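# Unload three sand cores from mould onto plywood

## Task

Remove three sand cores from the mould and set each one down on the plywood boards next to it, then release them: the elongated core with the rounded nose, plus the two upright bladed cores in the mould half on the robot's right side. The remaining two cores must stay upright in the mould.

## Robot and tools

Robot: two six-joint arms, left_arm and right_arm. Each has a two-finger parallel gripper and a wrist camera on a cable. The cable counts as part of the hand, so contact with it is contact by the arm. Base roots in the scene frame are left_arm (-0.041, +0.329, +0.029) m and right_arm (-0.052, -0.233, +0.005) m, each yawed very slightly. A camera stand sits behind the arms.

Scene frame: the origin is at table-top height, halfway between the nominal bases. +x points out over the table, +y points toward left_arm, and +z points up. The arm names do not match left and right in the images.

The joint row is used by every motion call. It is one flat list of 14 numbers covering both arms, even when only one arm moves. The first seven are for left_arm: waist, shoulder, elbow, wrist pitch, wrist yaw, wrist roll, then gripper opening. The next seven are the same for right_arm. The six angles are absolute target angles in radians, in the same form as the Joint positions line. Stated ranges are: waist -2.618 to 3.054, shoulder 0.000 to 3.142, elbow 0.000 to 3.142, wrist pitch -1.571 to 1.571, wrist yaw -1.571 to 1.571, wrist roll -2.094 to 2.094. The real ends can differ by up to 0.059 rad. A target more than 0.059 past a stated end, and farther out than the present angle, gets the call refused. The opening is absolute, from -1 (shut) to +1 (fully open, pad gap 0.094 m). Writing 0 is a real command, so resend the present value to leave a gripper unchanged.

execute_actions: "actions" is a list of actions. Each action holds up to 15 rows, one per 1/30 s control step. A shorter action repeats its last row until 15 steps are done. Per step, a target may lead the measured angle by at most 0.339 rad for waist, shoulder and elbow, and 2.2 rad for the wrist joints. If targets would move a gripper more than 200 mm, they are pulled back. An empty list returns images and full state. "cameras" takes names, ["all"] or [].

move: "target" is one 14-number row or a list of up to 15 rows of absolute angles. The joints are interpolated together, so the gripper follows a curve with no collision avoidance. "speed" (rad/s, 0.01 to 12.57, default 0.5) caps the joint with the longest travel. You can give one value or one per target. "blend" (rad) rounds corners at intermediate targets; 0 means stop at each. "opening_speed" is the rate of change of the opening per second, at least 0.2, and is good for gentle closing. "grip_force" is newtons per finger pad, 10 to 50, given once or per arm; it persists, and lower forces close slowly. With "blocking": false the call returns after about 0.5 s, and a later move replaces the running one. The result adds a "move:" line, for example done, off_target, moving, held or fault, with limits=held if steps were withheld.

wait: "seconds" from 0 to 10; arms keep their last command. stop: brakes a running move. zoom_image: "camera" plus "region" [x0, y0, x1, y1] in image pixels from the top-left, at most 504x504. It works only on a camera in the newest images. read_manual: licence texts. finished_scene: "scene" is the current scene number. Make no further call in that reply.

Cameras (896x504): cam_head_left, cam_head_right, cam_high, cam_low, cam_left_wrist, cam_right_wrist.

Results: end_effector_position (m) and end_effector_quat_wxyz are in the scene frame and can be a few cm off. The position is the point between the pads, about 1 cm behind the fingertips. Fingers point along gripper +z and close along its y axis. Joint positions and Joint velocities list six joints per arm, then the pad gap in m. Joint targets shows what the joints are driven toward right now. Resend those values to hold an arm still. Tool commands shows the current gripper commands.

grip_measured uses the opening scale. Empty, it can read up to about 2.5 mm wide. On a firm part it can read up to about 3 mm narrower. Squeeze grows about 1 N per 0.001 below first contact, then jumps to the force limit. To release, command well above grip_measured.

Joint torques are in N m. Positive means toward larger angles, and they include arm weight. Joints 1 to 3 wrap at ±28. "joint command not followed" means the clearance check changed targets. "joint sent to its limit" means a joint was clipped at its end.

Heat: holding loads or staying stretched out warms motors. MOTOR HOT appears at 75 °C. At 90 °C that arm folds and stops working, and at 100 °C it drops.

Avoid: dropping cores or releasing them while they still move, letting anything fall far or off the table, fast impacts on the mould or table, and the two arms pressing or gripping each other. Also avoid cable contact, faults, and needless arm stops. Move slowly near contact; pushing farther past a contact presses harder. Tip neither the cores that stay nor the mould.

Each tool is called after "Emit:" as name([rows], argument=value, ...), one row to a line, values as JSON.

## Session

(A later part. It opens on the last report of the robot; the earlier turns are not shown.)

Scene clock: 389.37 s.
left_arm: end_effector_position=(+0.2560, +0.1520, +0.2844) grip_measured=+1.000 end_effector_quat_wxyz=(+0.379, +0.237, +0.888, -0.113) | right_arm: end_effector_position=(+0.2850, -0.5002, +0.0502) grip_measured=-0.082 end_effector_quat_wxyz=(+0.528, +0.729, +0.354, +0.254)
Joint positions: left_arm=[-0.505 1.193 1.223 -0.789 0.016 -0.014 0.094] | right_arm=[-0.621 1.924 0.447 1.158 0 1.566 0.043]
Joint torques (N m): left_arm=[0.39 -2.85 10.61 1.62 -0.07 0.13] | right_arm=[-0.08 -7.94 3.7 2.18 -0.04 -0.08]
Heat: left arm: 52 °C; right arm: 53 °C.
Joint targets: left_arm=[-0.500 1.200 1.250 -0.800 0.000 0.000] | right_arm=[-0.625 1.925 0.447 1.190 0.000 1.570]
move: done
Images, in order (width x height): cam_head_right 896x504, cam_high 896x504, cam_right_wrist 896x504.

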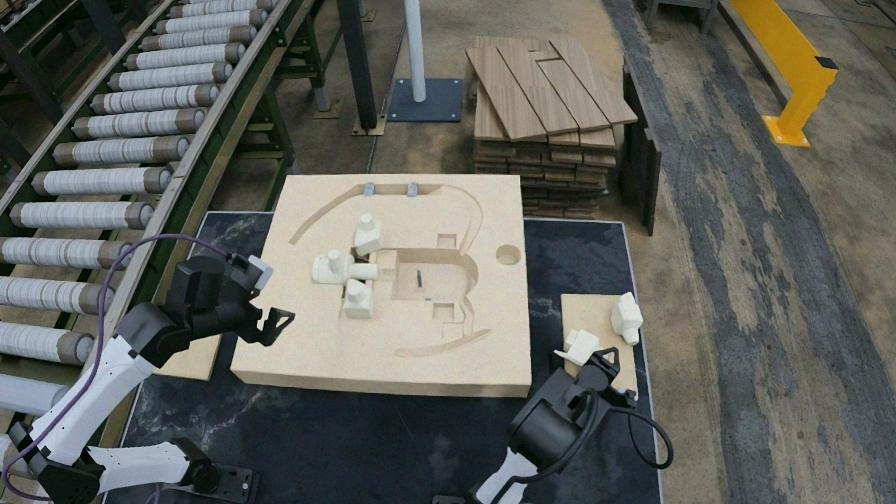

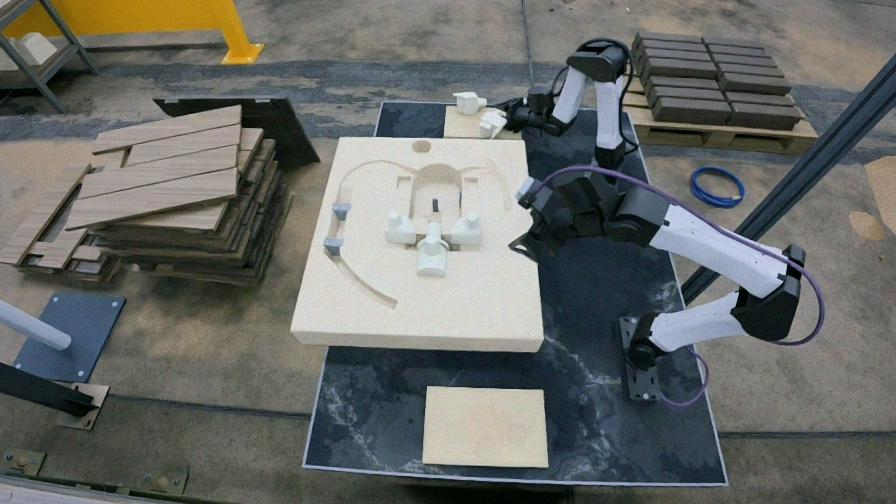

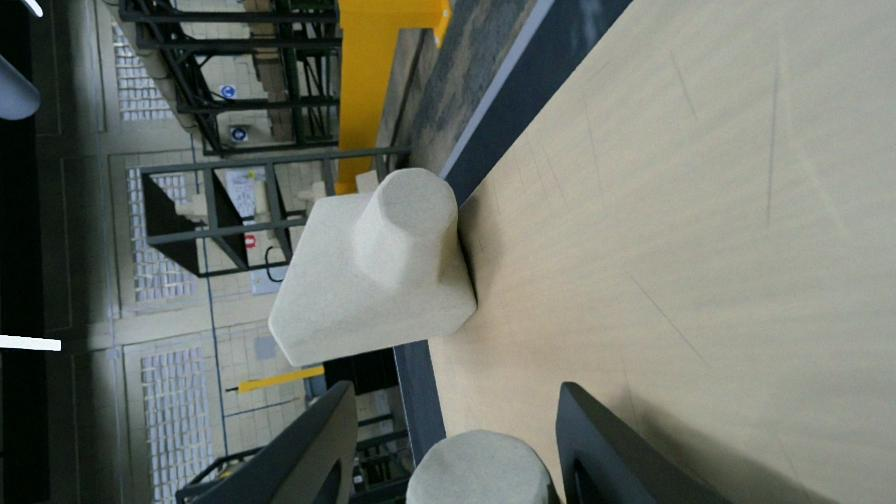

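Emit:
move([
  [-0.5,1.2,1.25,-0.8,0,0,1,-0.621,1.664,0.30,1.05,0,1.57,-0.02],
  [-0.5,1.2,1.25,-0.8,0,0,1,-0.621,1.404,0.16,0.92,0,1.57,-0.02],
  [-0.5,1.2,1.25,-0.8,0,0,1,-0.45,1.2,0.7,0.1,0,0.3,1],
], speed=[0.25,0.3,0.7], blend=[0.05,0.05,0], cameras=["all"])

Emit:
zoom_image(camera="cam_high", region=[420, 50, 580, 150])

Emit:
zoom_image(camera="cam_head_right", region=[540, 270, 720, 400])

Scene clock: 405.20 s.
left_arm: end_effector_position=(+0.2560, +0.1520, +0.2844) grip_measured=+1.000 end_effector_quat_wxyz=(+0.379, +0.237, +0.888, -0.113) | right_arm: end_effector_position=(+0.2938, -0.4240, +0.1885) grip_measured=+0.998 end_effector_quat_wxyz=(+0.538, +0.334, +0.772, -0.052)
Joint positions: left_arm=[-0.505 1.193 1.223 -0.789 0.016 -0.014 0.094] | right_arm=[-0.455 1.215 0.676 0.109 0 0.313 0.094]
Joint torques (N m): left_arm=[0.4 -2.88 10.59 1.61 -0.07 0.14] | right_arm=[0.9 -6.13 8.72 1.8 -0.01 -0.19]
Motor temperatures (°C): left_arm=[23 33 52 40 22 22 25] | right_arm=[25 46 41 51 21 24 23]
Heat: left arm: 52 °C; right arm: 51 °C.
Joint targets: left_arm=[-0.500 1.200 1.250 -0.800 0.000 0.000] | right_arm=[-0.450 1.200 0.700 0.100 0.000 0.300]
move: done

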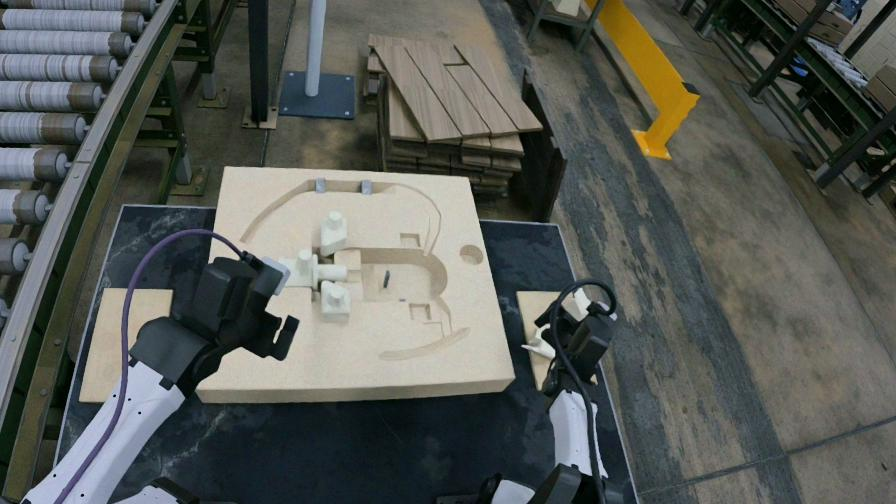

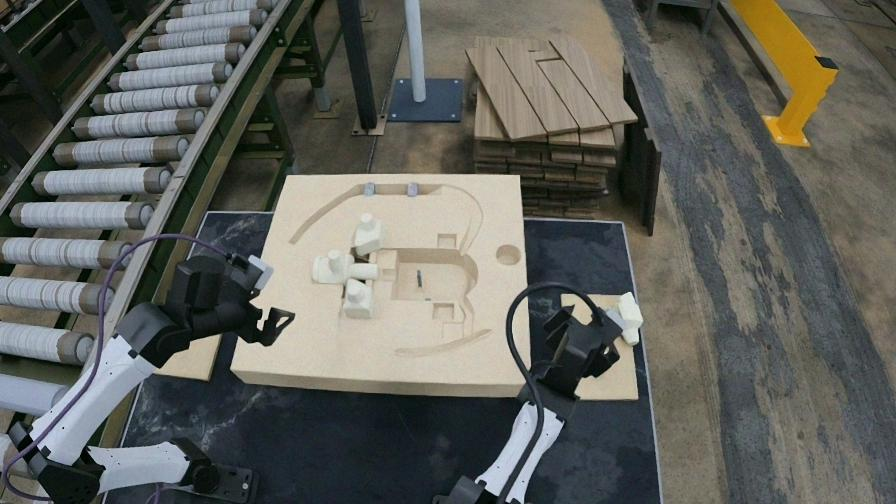

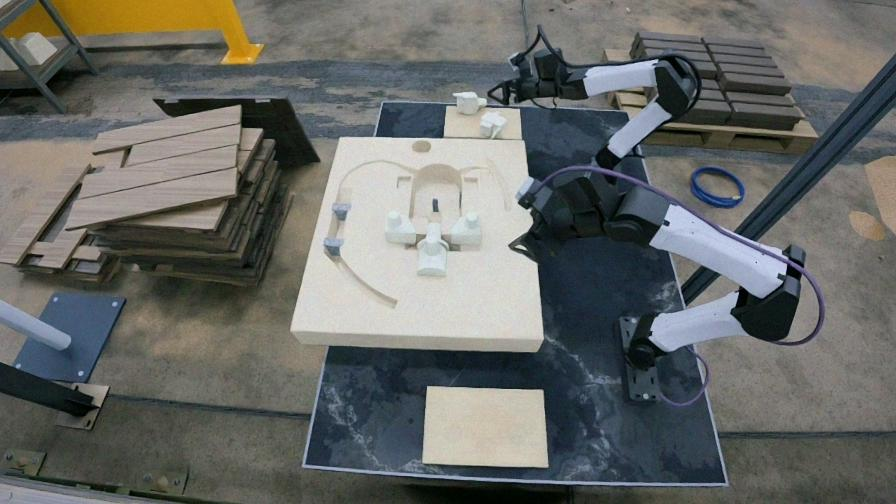

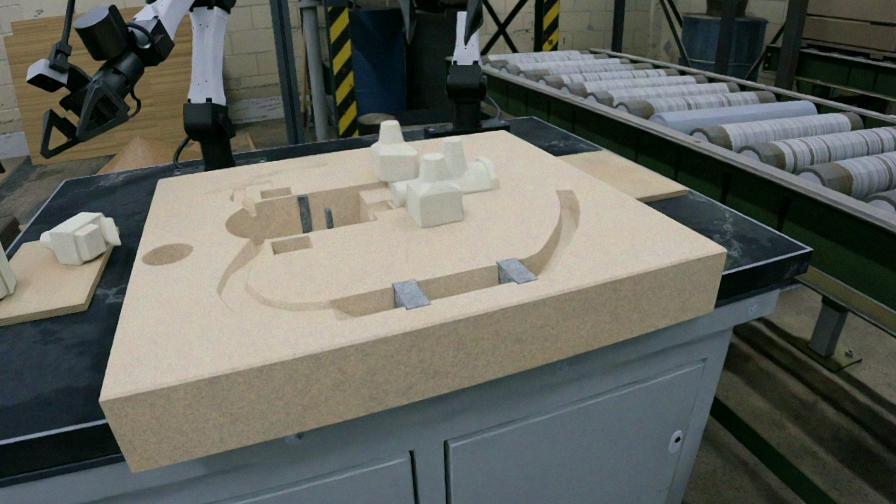

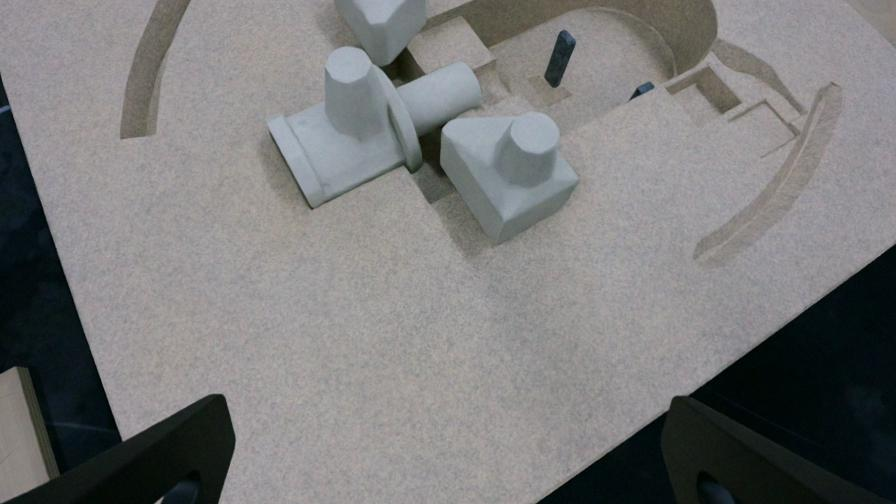

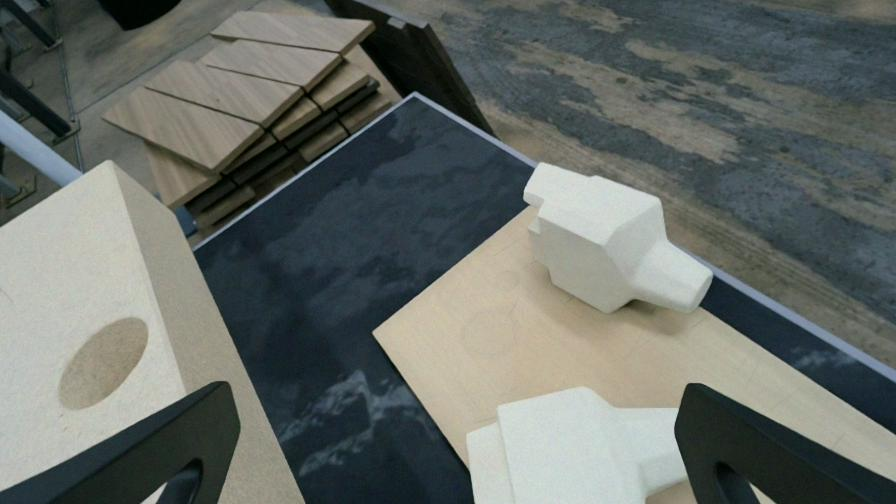

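Scaled by 3.150 from the camera's 896x504 image, which has a finer 1280x720 frame.

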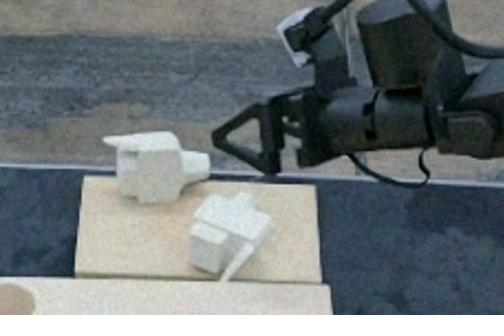

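Scaled by 2.800 from the camera's 896x504 image, which has a finer 1280x720 frame.

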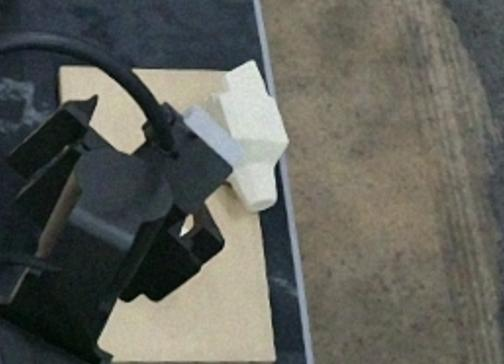

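Emit:
move(target=[-0.413,1.54,0.87,0.19,0,0,1,-0.45,1.2,0.7,0.1,0,0.3,1], speed=0.7, cameras=["cam_left_wrist","cam_high"])

Scene clock: 433.53 s.
left_arm: end_effector_position=(+0.3760, +0.1289, +0.1930) grip_measured=+1.000 end_effector_quat_wxyz=(+0.507, +0.185, +0.833, -0.124) | right_arm: end_effector_position=(+0.2938, -0.4240, +0.1885) grip_measured=+0.998 end_effector_quat_wxyz=(+0.538, +0.334, +0.772, -0.052)
Joint positions: left_arm=[-0.417 1.533 0.885 0.175 0.016 -0.013 0.094] | right_arm=[-0.455 1.215 0.676 0.109 0 0.313 0.094]
Joint torques (N m): left_arm=[0.34 -5.7 6.87 2.11 -0.07 0.15] | right_arm=[0.83 -6.27 8.81 1.77 0 -0.21]
Heat: left arm: 52 °C; right arm: 51 °C.
Joint targets: left_arm=[-0.413 1.540 0.870 0.190 0.000 0.000] | right_arm=[-0.450 1.200 0.700 0.100 0.000 0.300]
move: done
Images, in order (width x height): cam_high 896x504, cam_left_wrist 896x504.

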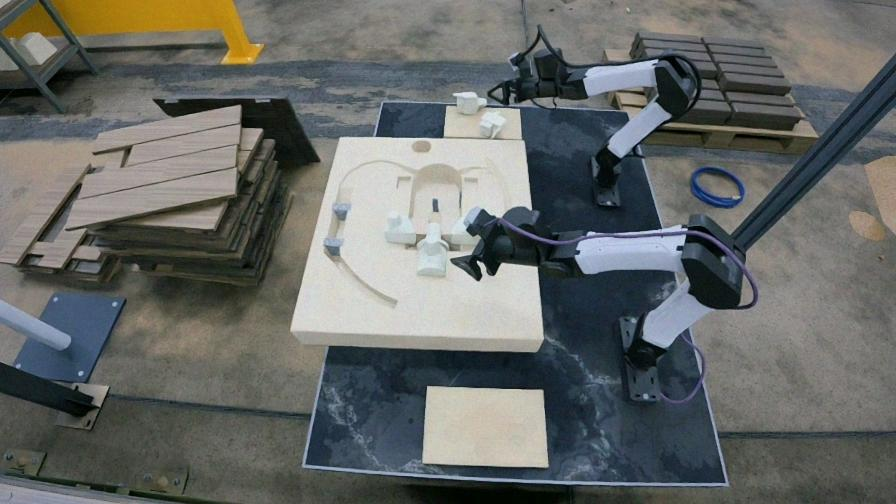

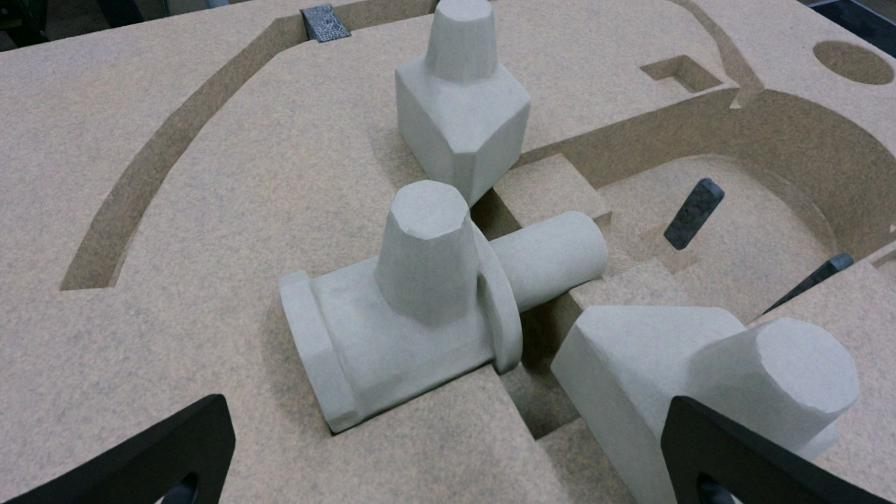

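Emit:
move(target=[-0.402,1.916,1.18,0.25,0,0,0.5,-0.45,1.2,0.7,0.1,0,0.3,1], speed=0.3, cameras=["cam_left_wrist","cam_high","cam_low"])

Emit:
zoom_image(camera="cam_high", region=[380, 170, 560, 300])

Scene clock: 443.77 s.
left_arm: end_effector_position=(+0.4493, +0.1000, +0.1447) grip_measured=+0.501 end_effector_quat_wxyz=(+0.488, +0.184, +0.845, -0.117) | right_arm: end_effector_position=(+0.2938, -0.4240, +0.1885) grip_measured=+0.998 end_effector_quat_wxyz=(+0.538, +0.334, +0.772, -0.052)
Joint positions: left_arm=[-0.408 1.903 1.148 0.235 0.016 -0.011 0.071] | right_arm=[-0.455 1.215 0.676 0.109 0 0.313 0.094]
Joint torques (N m): left_arm=[0.35 -7.91 10.81 2.09 -0.07 0.1] | right_arm=[0.66 -6.19 8.84 1.79 -0.03 -0.22]
Motor temperatures (°C): left_arm=[23 34 51 41 22 22 25] | right_arm=[25 42 46 51 21 24 22]
Heat: left arm: 51 °C; right arm: 51 °C.
Joint targets: left_arm=[-0.402 1.916 1.180 0.250 0.000 0.000] | right_arm=[-0.450 1.200 0.700 0.100 0.000 0.300]
move: done
Images, in order (width x height): cam_high 896x504, cam_low 896x504, cam_left_wrist 896x504.

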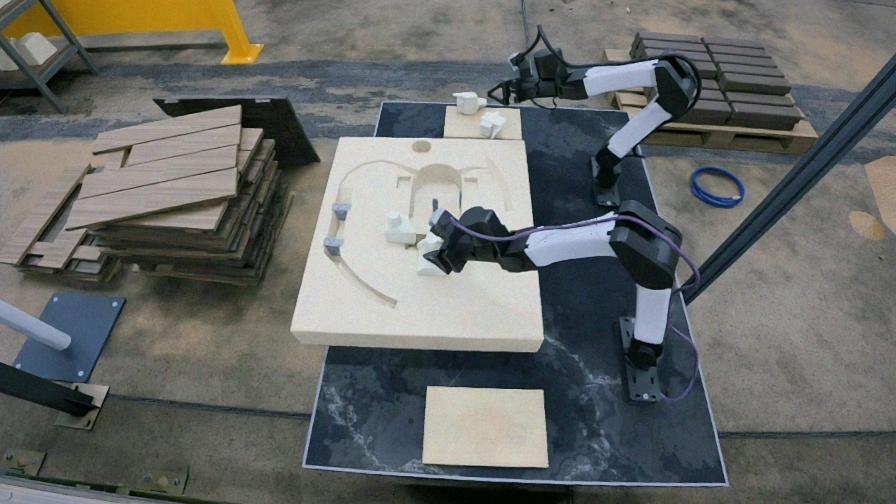

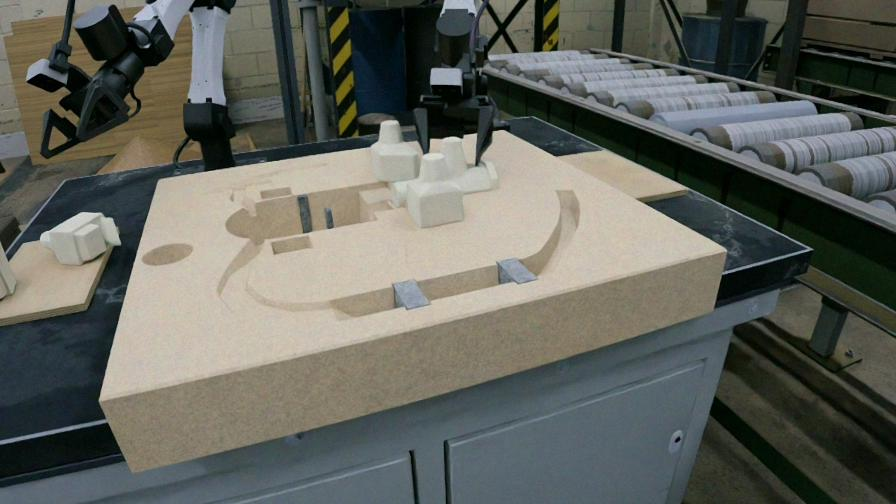

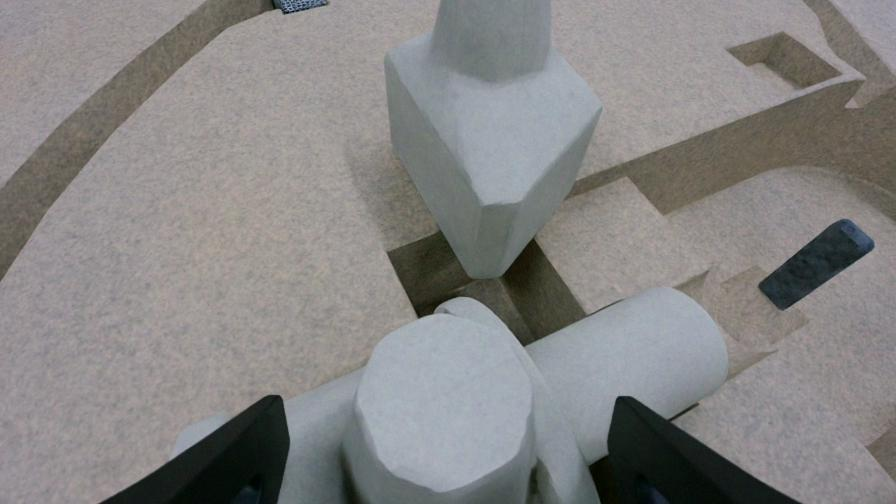

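Scaled by 2.800 from the camera's 896x504 image, which has a finer 1280x720 frame.

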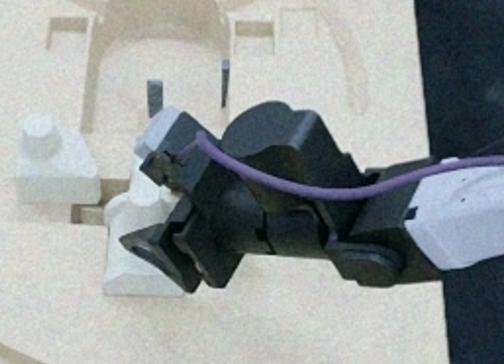

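Emit:
move([
  [-0.402,1.916,1.18,0.25,0,0,-0.75,-0.45,1.2,0.7,0.1,0,0.3,1],
  [-0.402,1.845,1.31,0.11,0,0,-0.75,-0.45,1.2,0.7,0.1,0,0.3,1],
  [-0.402,1.80,1.47,-0.07,0,0,-0.75,-0.45,1.2,0.7,0.1,0,0.3,1],
], speed=0.22, opening_speed=0.8, blend=[0,0.05,0], cameras=["cam_left_wrist","cam_high","cam_low","cam_head_left"])

Emit:
zoom_image(camera="cam_low", region=[360, 40, 540, 220])

Scene clock: 456.50 s.
left_arm: end_effector_position=(+0.4544, +0.1013, +0.1734) grip_measured=-0.312 end_effector_quat_wxyz=(+0.433, +0.187, +0.876, -0.103) | right_arm: end_effector_position=(+0.2938, -0.4240, +0.1885) grip_measured=+0.998 end_effector_quat_wxyz=(+0.538, +0.334, +0.772, -0.052)
Joint positions: left_arm=[-0.402 1.898 1.38 -0.13 0.016 -0.013 0.032] | right_arm=[-0.455 1.215 0.676 0.109 0 0.313 0.094]
Joint torques (N m): left_arm=[-0.06 -17.8 16.55 2.45 -0.06 0.13] | right_arm=[0.84 -6.15 8.76 1.75 0 -0.22]
Motor temperatures (°C): left_arm=[23 39 53 41 22 22 25] | right_arm=[25 41 47 51 21 24 22]
Heat: left arm: 53 °C; right arm: 51 °C.
Joint targets: left_arm=[-0.402 1.800 1.470 -0.070 0.000 0.000] | right_arm=[-0.450 1.200 0.700 0.100 0.000 0.300]
move: off_target (left_arm); left_arm: the shoulder is farthest, 0.098 rad from its target
Images, in order (width x height): cam_head_left 896x504, cam_high 896x504, cam_low 896x504, cam_left_wrist 896x504.

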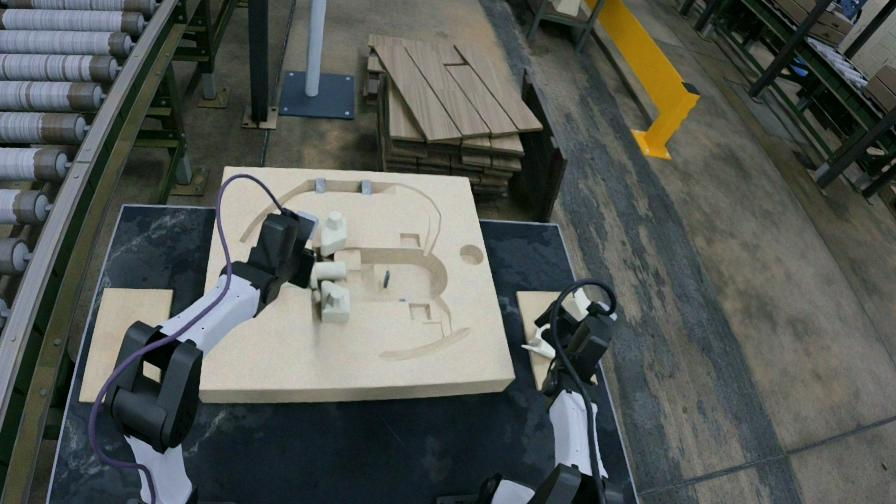

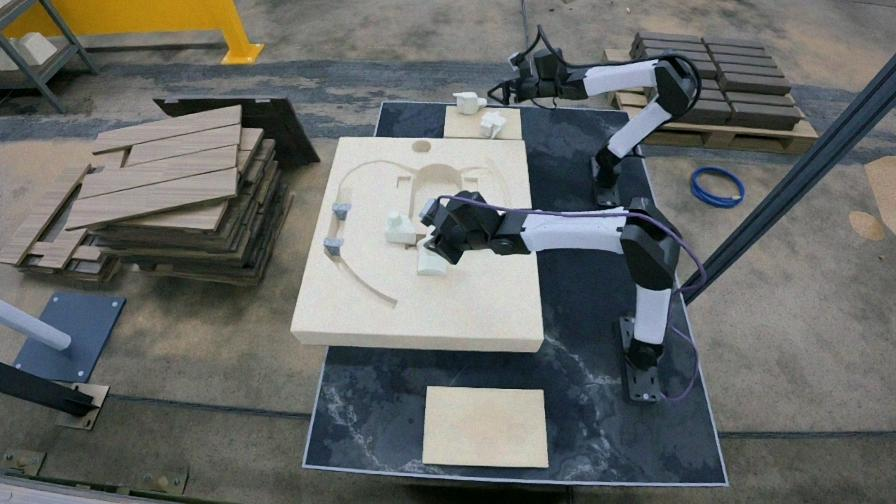

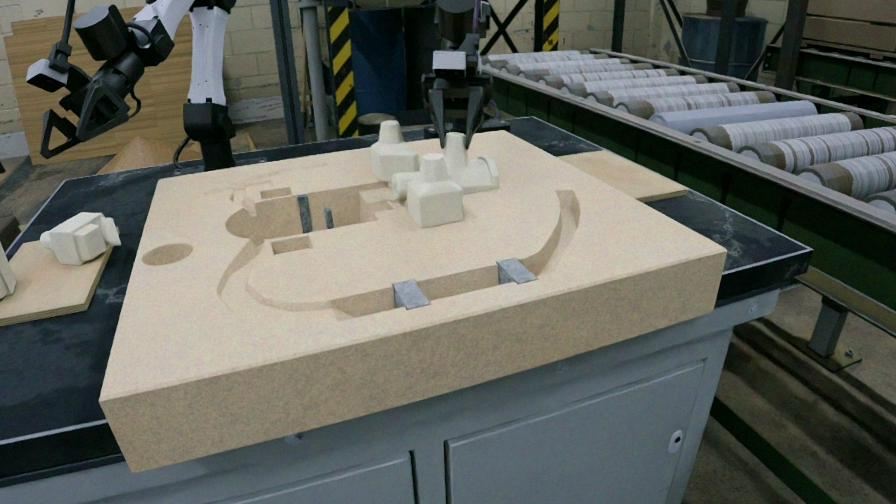

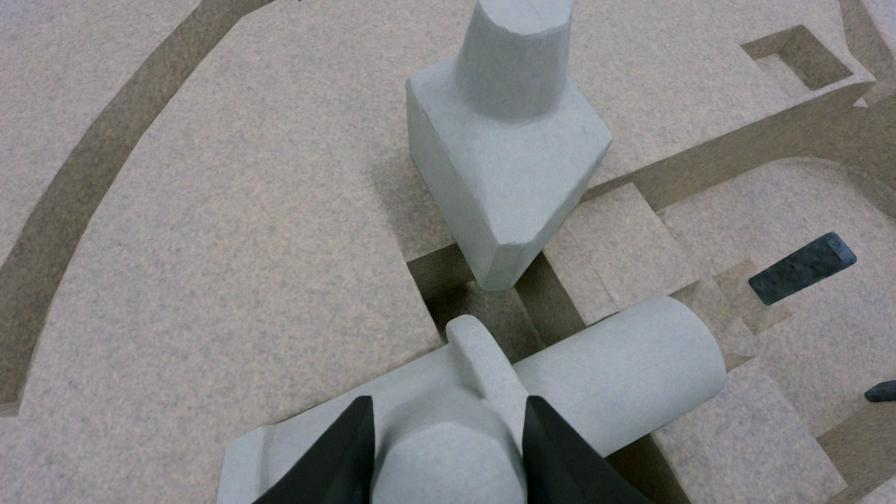

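Scaled by 2.800 from the camera's 896x504 image, which has a finer 1280x720 frame.

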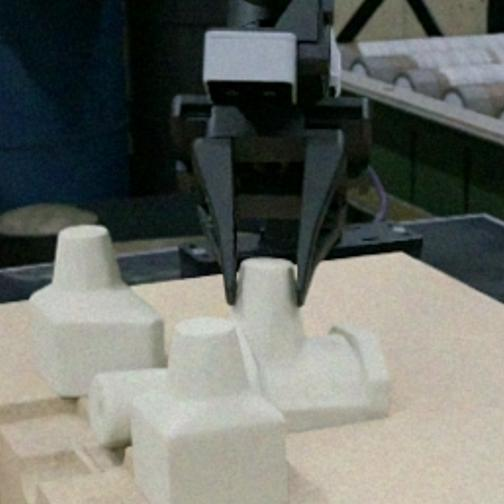

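Emit:
zoom_image(camera="cam_head_left", region=[250, 200, 400, 350])

Emit:
zoom_image(camera="cam_left_wrist", region=[200, 200, 700, 504])

Scaled by 3.360 from the camera's 896x504 image, which has a finer 1280x720 frame.

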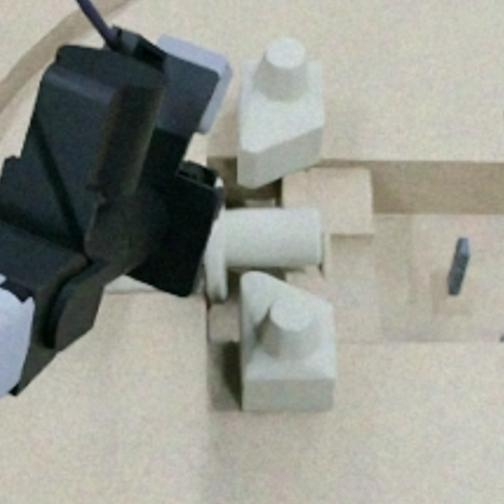

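Scaled by 1.008 from the camera's 896x504 image, which has a finer 1280x720 frame.

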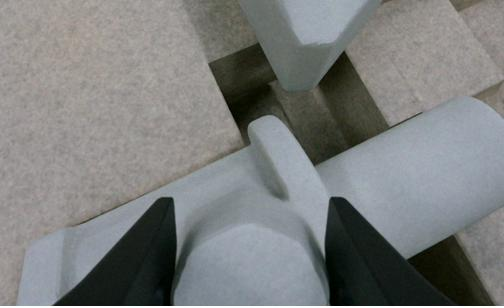

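Emit:
move([
  [-0.402,1.91,1.36,-0.13,0,0,-0.75,-0.45,1.2,0.7,0.1,0,0.3,1],
  [-0.402,1.91,1.36,-0.13,0,0,0.2,-0.45,1.2,0.7,0.1,0,0.3,1],
  [-0.402,1.965,1.385,-0.105,0,0,0.2,-0.45,1.2,0.7,0.1,0,0.3,1],
], speed=0.15, opening_speed=0.6, cameras=["cam_left_wrist","cam_low"])

Emit:
zoom_image(camera="cam_low", region=[360, 40, 540, 220])

Scene clock: 489.17 s.
left_arm: end_effector_position=(+0.4576, +0.0992, +0.1517) grip_measured=+0.199 end_effector_quat_wxyz=(+0.421, +0.191, +0.881, -0.099) | right_arm: end_effector_position=(+0.2938, -0.4240, +0.1885) grip_measured=+0.998 end_effector_quat_wxyz=(+0.538, +0.334, +0.772, -0.052)
Joint positions: left_arm=[-0.403 1.946 1.38 -0.111 0.016 -0.006 0.056] | right_arm=[-0.455 1.215 0.676 0.109 0 0.313 0.094]
Joint torques (N m): left_arm=[-0.02 -8.02 8.61 1.88 -0.08 0.08] | right_arm=[0.79 -6.01 8.77 1.78 -0.01 -0.24]
Motor temperatures (°C): left_arm=[23 65 59 43 22 22 26] | right_arm=[25 40 48 51 21 24 22]
Heat: left arm: 65 °C; right arm: 51 °C.
Joint targets: left_arm=[-0.402 1.965 1.385 -0.105 0.000 0.000] | right_arm=[-0.450 1.200 0.700 0.100 0.000 0.300]
move: done
Images, in order (width x height): cam_low 896x504, cam_left_wrist 896x504.

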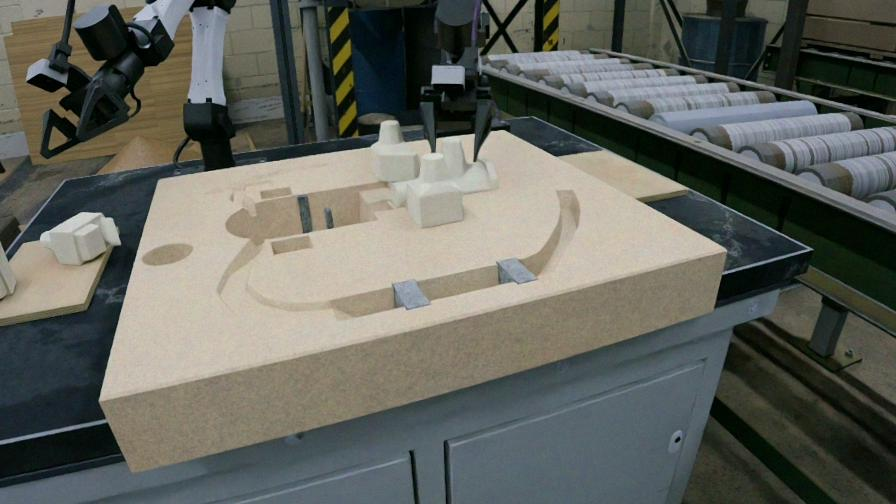

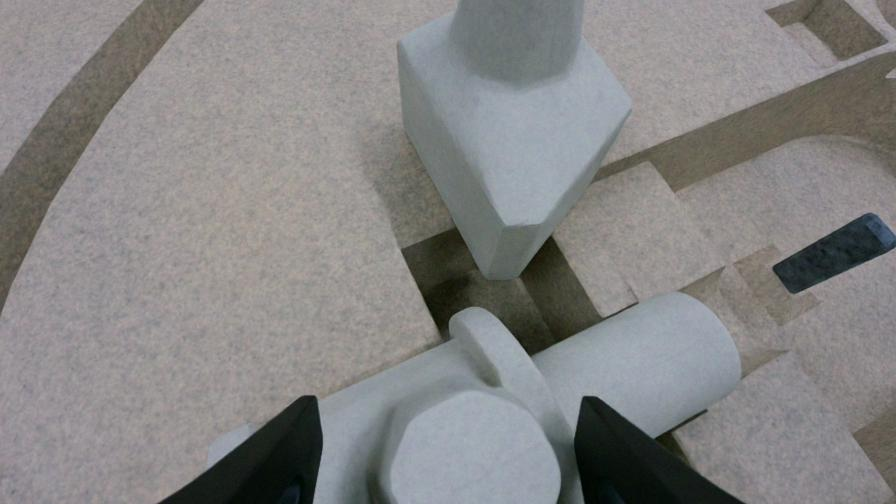

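Scaled by 2.800 from the camera's 896x504 image, which has a finer 1280x720 frame.

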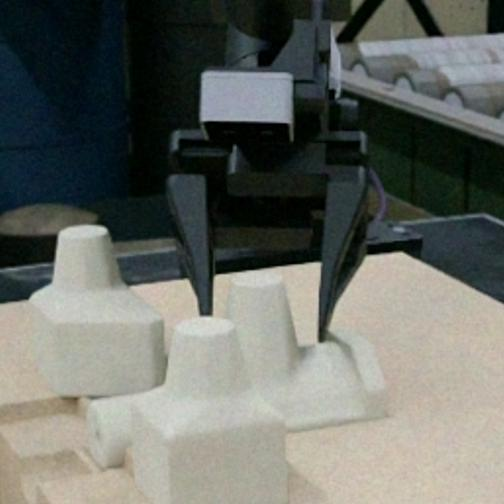

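Emit:
move([
  [-0.402,1.83,1.42,-0.2,0,0,0.9,-0.45,1.2,0.7,0.1,0,0.3,1],
  [-0.503,2.25,2.33,-1.12,-0.277,-0.458,0.6,-0.45,1.2,0.7,0.1,0,0.3,1],
  [-0.503,2.212,1.98,-0.81,-0.277,-0.458,0.6,-0.45,1.2,0.7,0.1,0,0.3,1],
], speed=0.35, opening_speed=1, cameras=["cam_left_wrist","cam_low","cam_high"])

Emit:
zoom_image(camera="cam_low", region=[360, 40, 540, 220])

Scene clock: 519.83 s.
left_arm: end_effector_position=(+0.4614, +0.0914, +0.1417) grip_measured=+0.601 end_effector_quat_wxyz=(+0.283, +0.003, +0.959, -0.004) | right_arm: end_effector_position=(+0.2938, -0.4240, +0.1885) grip_measured=+0.998 end_effector_quat_wxyz=(+0.538, +0.334, +0.772, -0.052)
Joint positions: left_arm=[-0.5 2.232 1.998 -0.821 -0.266 -0.446 0.075] | right_arm=[-0.455 1.215 0.676 0.109 0 0.313 0.094]
Joint torques (N m): left_arm=[-0.47 -13.31 6.45 1.36 -0.2 -0.11] | right_arm=[0.65 -6.15 8.85 1.79 -0.04 -0.2]
Motor temperatures (°C): left_arm=[23 55 56 42 22 22 25] | right_arm=[25 39 49 50 21 24 22]
Heat: left arm: 56 °C; right arm: 50 °C.
Joint targets: left_arm=[-0.503 2.212 1.980 -0.810 -0.277 -0.458] | right_arm=[-0.450 1.200 0.700 0.100 0.000 0.300]
move: done
Images, in order (width x height): cam_high 896x504, cam_low 896x504, cam_left_wrist 896x504.

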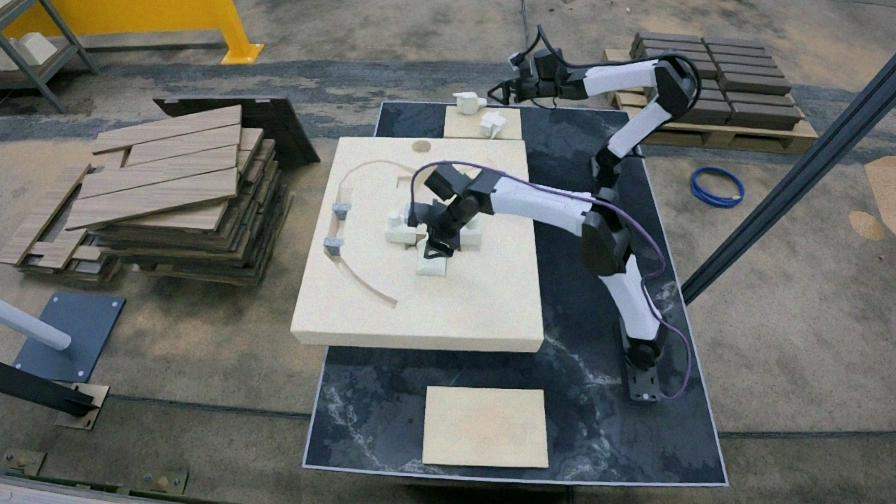

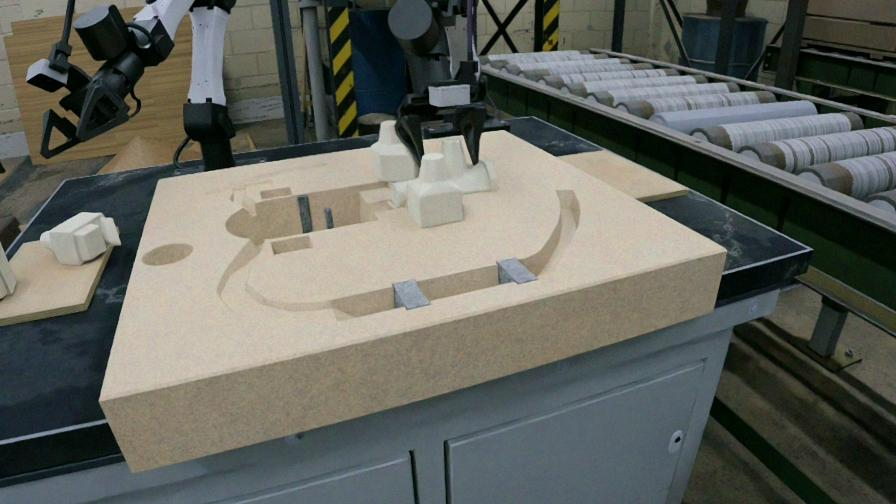

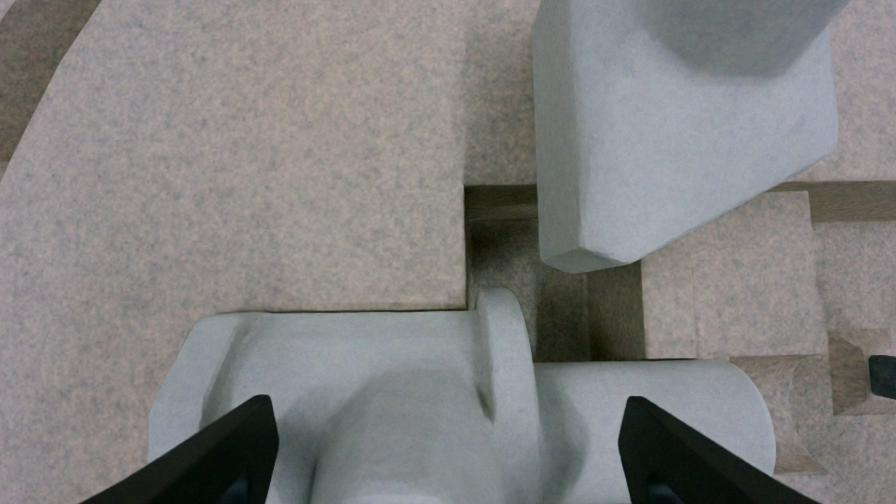

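Scaled by 2.800 from the camera's 896x504 image, which has a finer 1280x720 frame.

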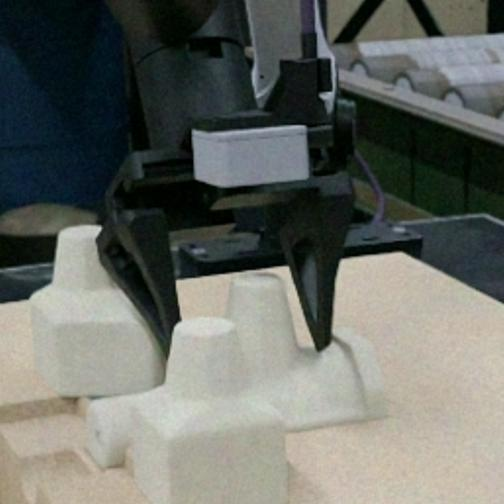

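Emit:
move([
  [-0.486,2.212,1.985,-0.81,-0.277,-0.458,0.2,-0.45,1.2,0.7,0.1,0,0.3,1],
  [-0.486,2.212,1.985,-0.81,-0.277,-0.458,-0.8,-0.45,1.2,0.7,0.1,0,0.3,1],
], speed=0.2, opening_speed=0.6, cameras=["cam_left_wrist","cam_low"])

Emit:
zoom_image(camera="cam_low", region=[360, 40, 540, 220])

Scene clock: 530.50 s.
left_arm: end_effector_position=(+0.4641, +0.0960, +0.1418) grip_measured=-0.025 end_effector_quat_wxyz=(+0.284, -0.002, +0.959, -0.004) | right_arm: end_effector_position=(+0.2938, -0.4240, +0.1885) grip_measured=+0.998 end_effector_quat_wxyz=(+0.538, +0.334, +0.772, -0.052)
Joint positions: left_arm=[-0.49 2.232 1.998 -0.818 -0.265 -0.447 0.046] | right_arm=[-0.455 1.215 0.676 0.109 0 0.313 0.094]
Joint torques (N m): left_arm=[0.31 -13.29 6.84 1.34 -0.19 -0.1] | right_arm=[0.66 -6.15 8.8 1.83 -0.03 -0.22]
Motor temperatures (°C): left_arm=[23 59 54 40 22 22 25] | right_arm=[25 39 49 50 21 24 22]
Heat: left arm: 59 °C; right arm: 50 °C.
Joint targets: left_arm=[-0.486 2.212 1.985 -0.810 -0.277 -0.458] | right_arm=[-0.450 1.200 0.700 0.100 0.000 0.300]
move: done
Images, in order (width x height): cam_low 896x504, cam_left_wrist 896x504.

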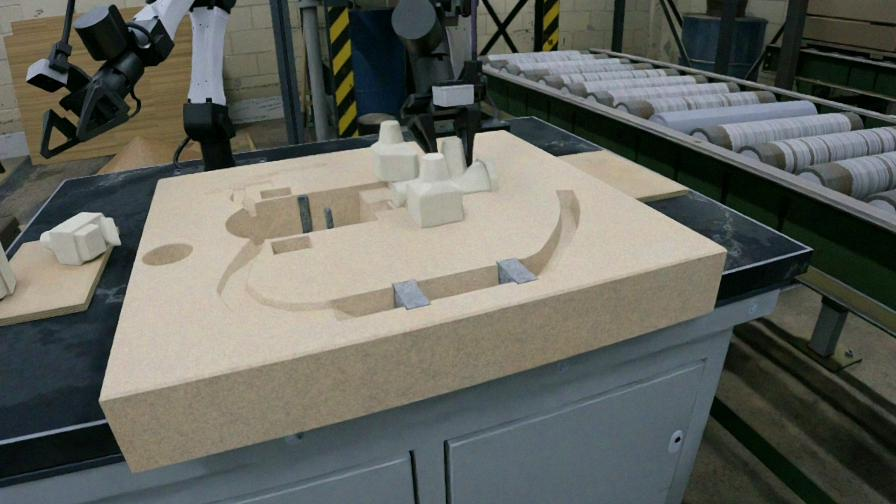

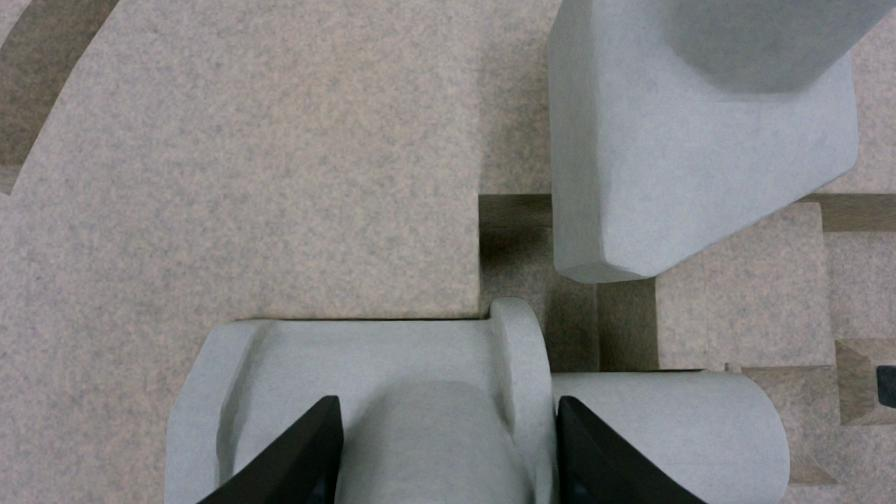

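Scaled by 2.800 from the camera's 896x504 image, which has a finer 1280x720 frame.

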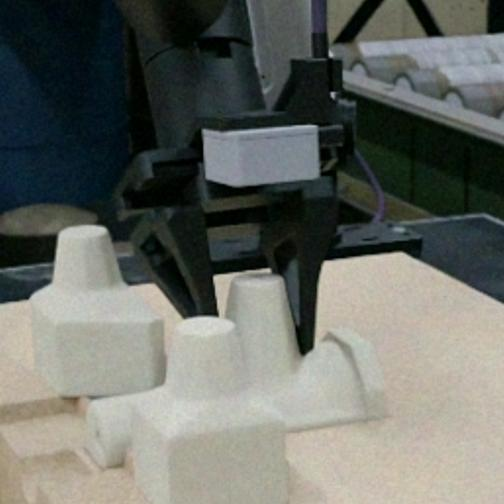

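Emit:
move([
  [-0.486,2.16,2.14,-0.89,-0.277,-0.458,-0.8,-0.45,1.2,0.7,0.1,0,0.3,1],
  [-0.486,2.20,2.39,-1.08,-0.277,-0.458,-0.8,-0.45,1.2,0.7,0.1,0,0.3,1],
], speed=0.2, blend=[0.03,0], cameras=["cam_left_wrist","cam_low","cam_high"])

Emit:
zoom_image(camera="cam_low", region=[360, 40, 540, 220])

Scene clock: 537.70 s.
left_arm: end_effector_position=(+0.4544, +0.1002, +0.2253) grip_measured=-0.025 end_effector_quat_wxyz=(+0.290, -0.003, +0.957, -0.011) | right_arm: end_effector_position=(+0.2938, -0.4240, +0.1885) grip_measured=+0.998 end_effector_quat_wxyz=(+0.538, +0.334, +0.772, -0.052)
Joint positions: left_arm=[-0.49 2.232 2.328 -1.132 -0.259 -0.449 0.046] | right_arm=[-0.455 1.215 0.676 0.109 0 0.313 0.094]
Joint torques (N m): left_arm=[0.24 -14.04 13.26 1.82 -0.27 -0.08] | right_arm=[0.77 -6.17 8.68 1.79 -0.04 -0.24]
Motor temperatures (°C): left_arm=[23 62 54 40 22 22 26] | right_arm=[25 39 49 50 21 24 22]
Heat: left arm: 62 °C; right arm: 50 °C.
Joint targets: left_arm=[-0.486 2.200 2.390 -1.080 -0.277 -0.458] | right_arm=[-0.450 1.200 0.700 0.100 0.000 0.300]
move: off_target (left_arm); left_arm: the elbow is farthest, 0.062 rad from its target
Images, in order (width x height): cam_high 896x504, cam_low 896x504, cam_left_wrist 896x504.

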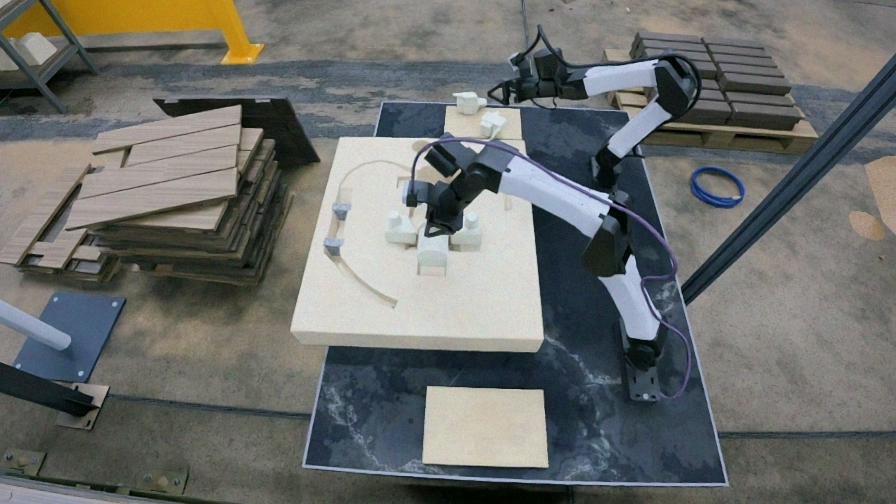

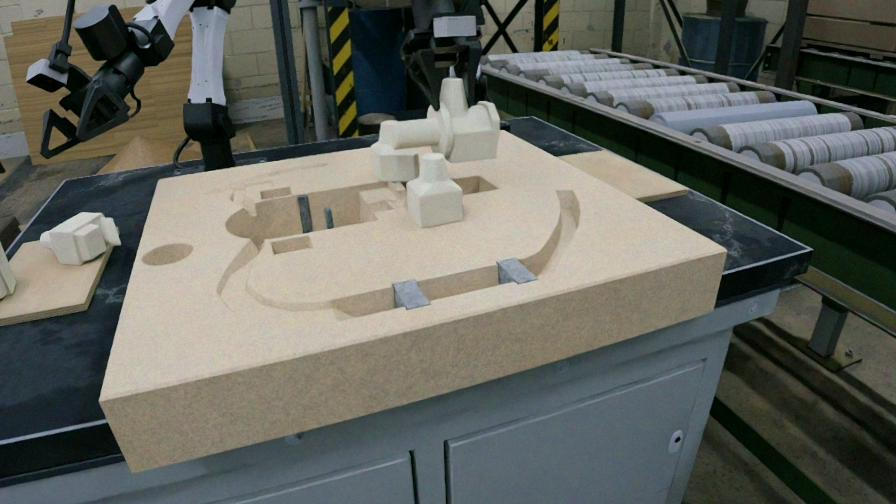

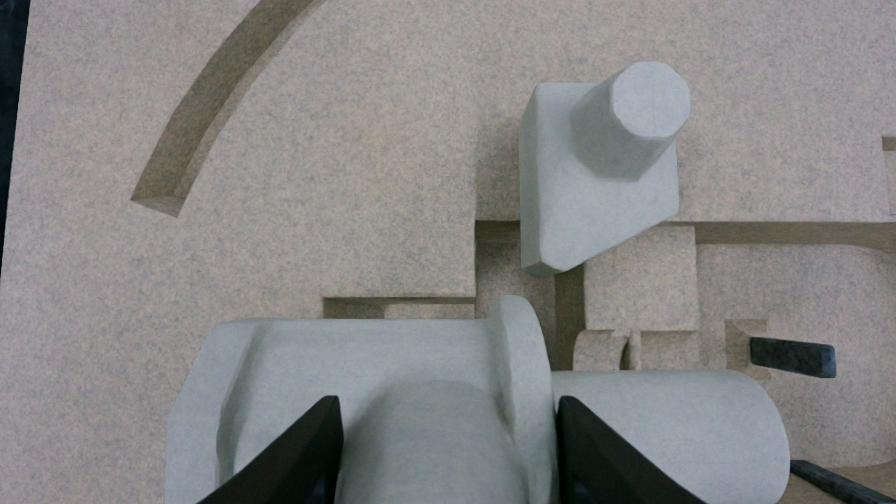

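Scaled by 2.800 from the camera's 896x504 image, which has a finer 1280x720 frame.

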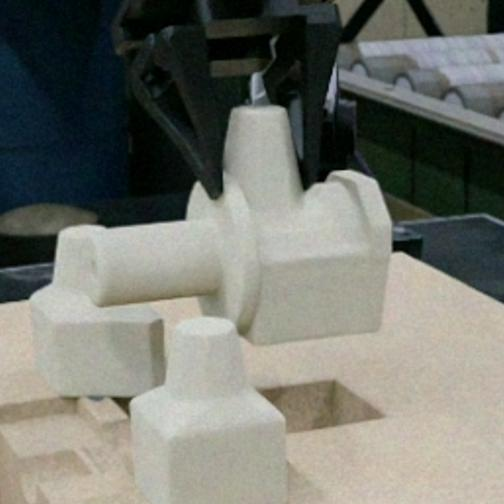

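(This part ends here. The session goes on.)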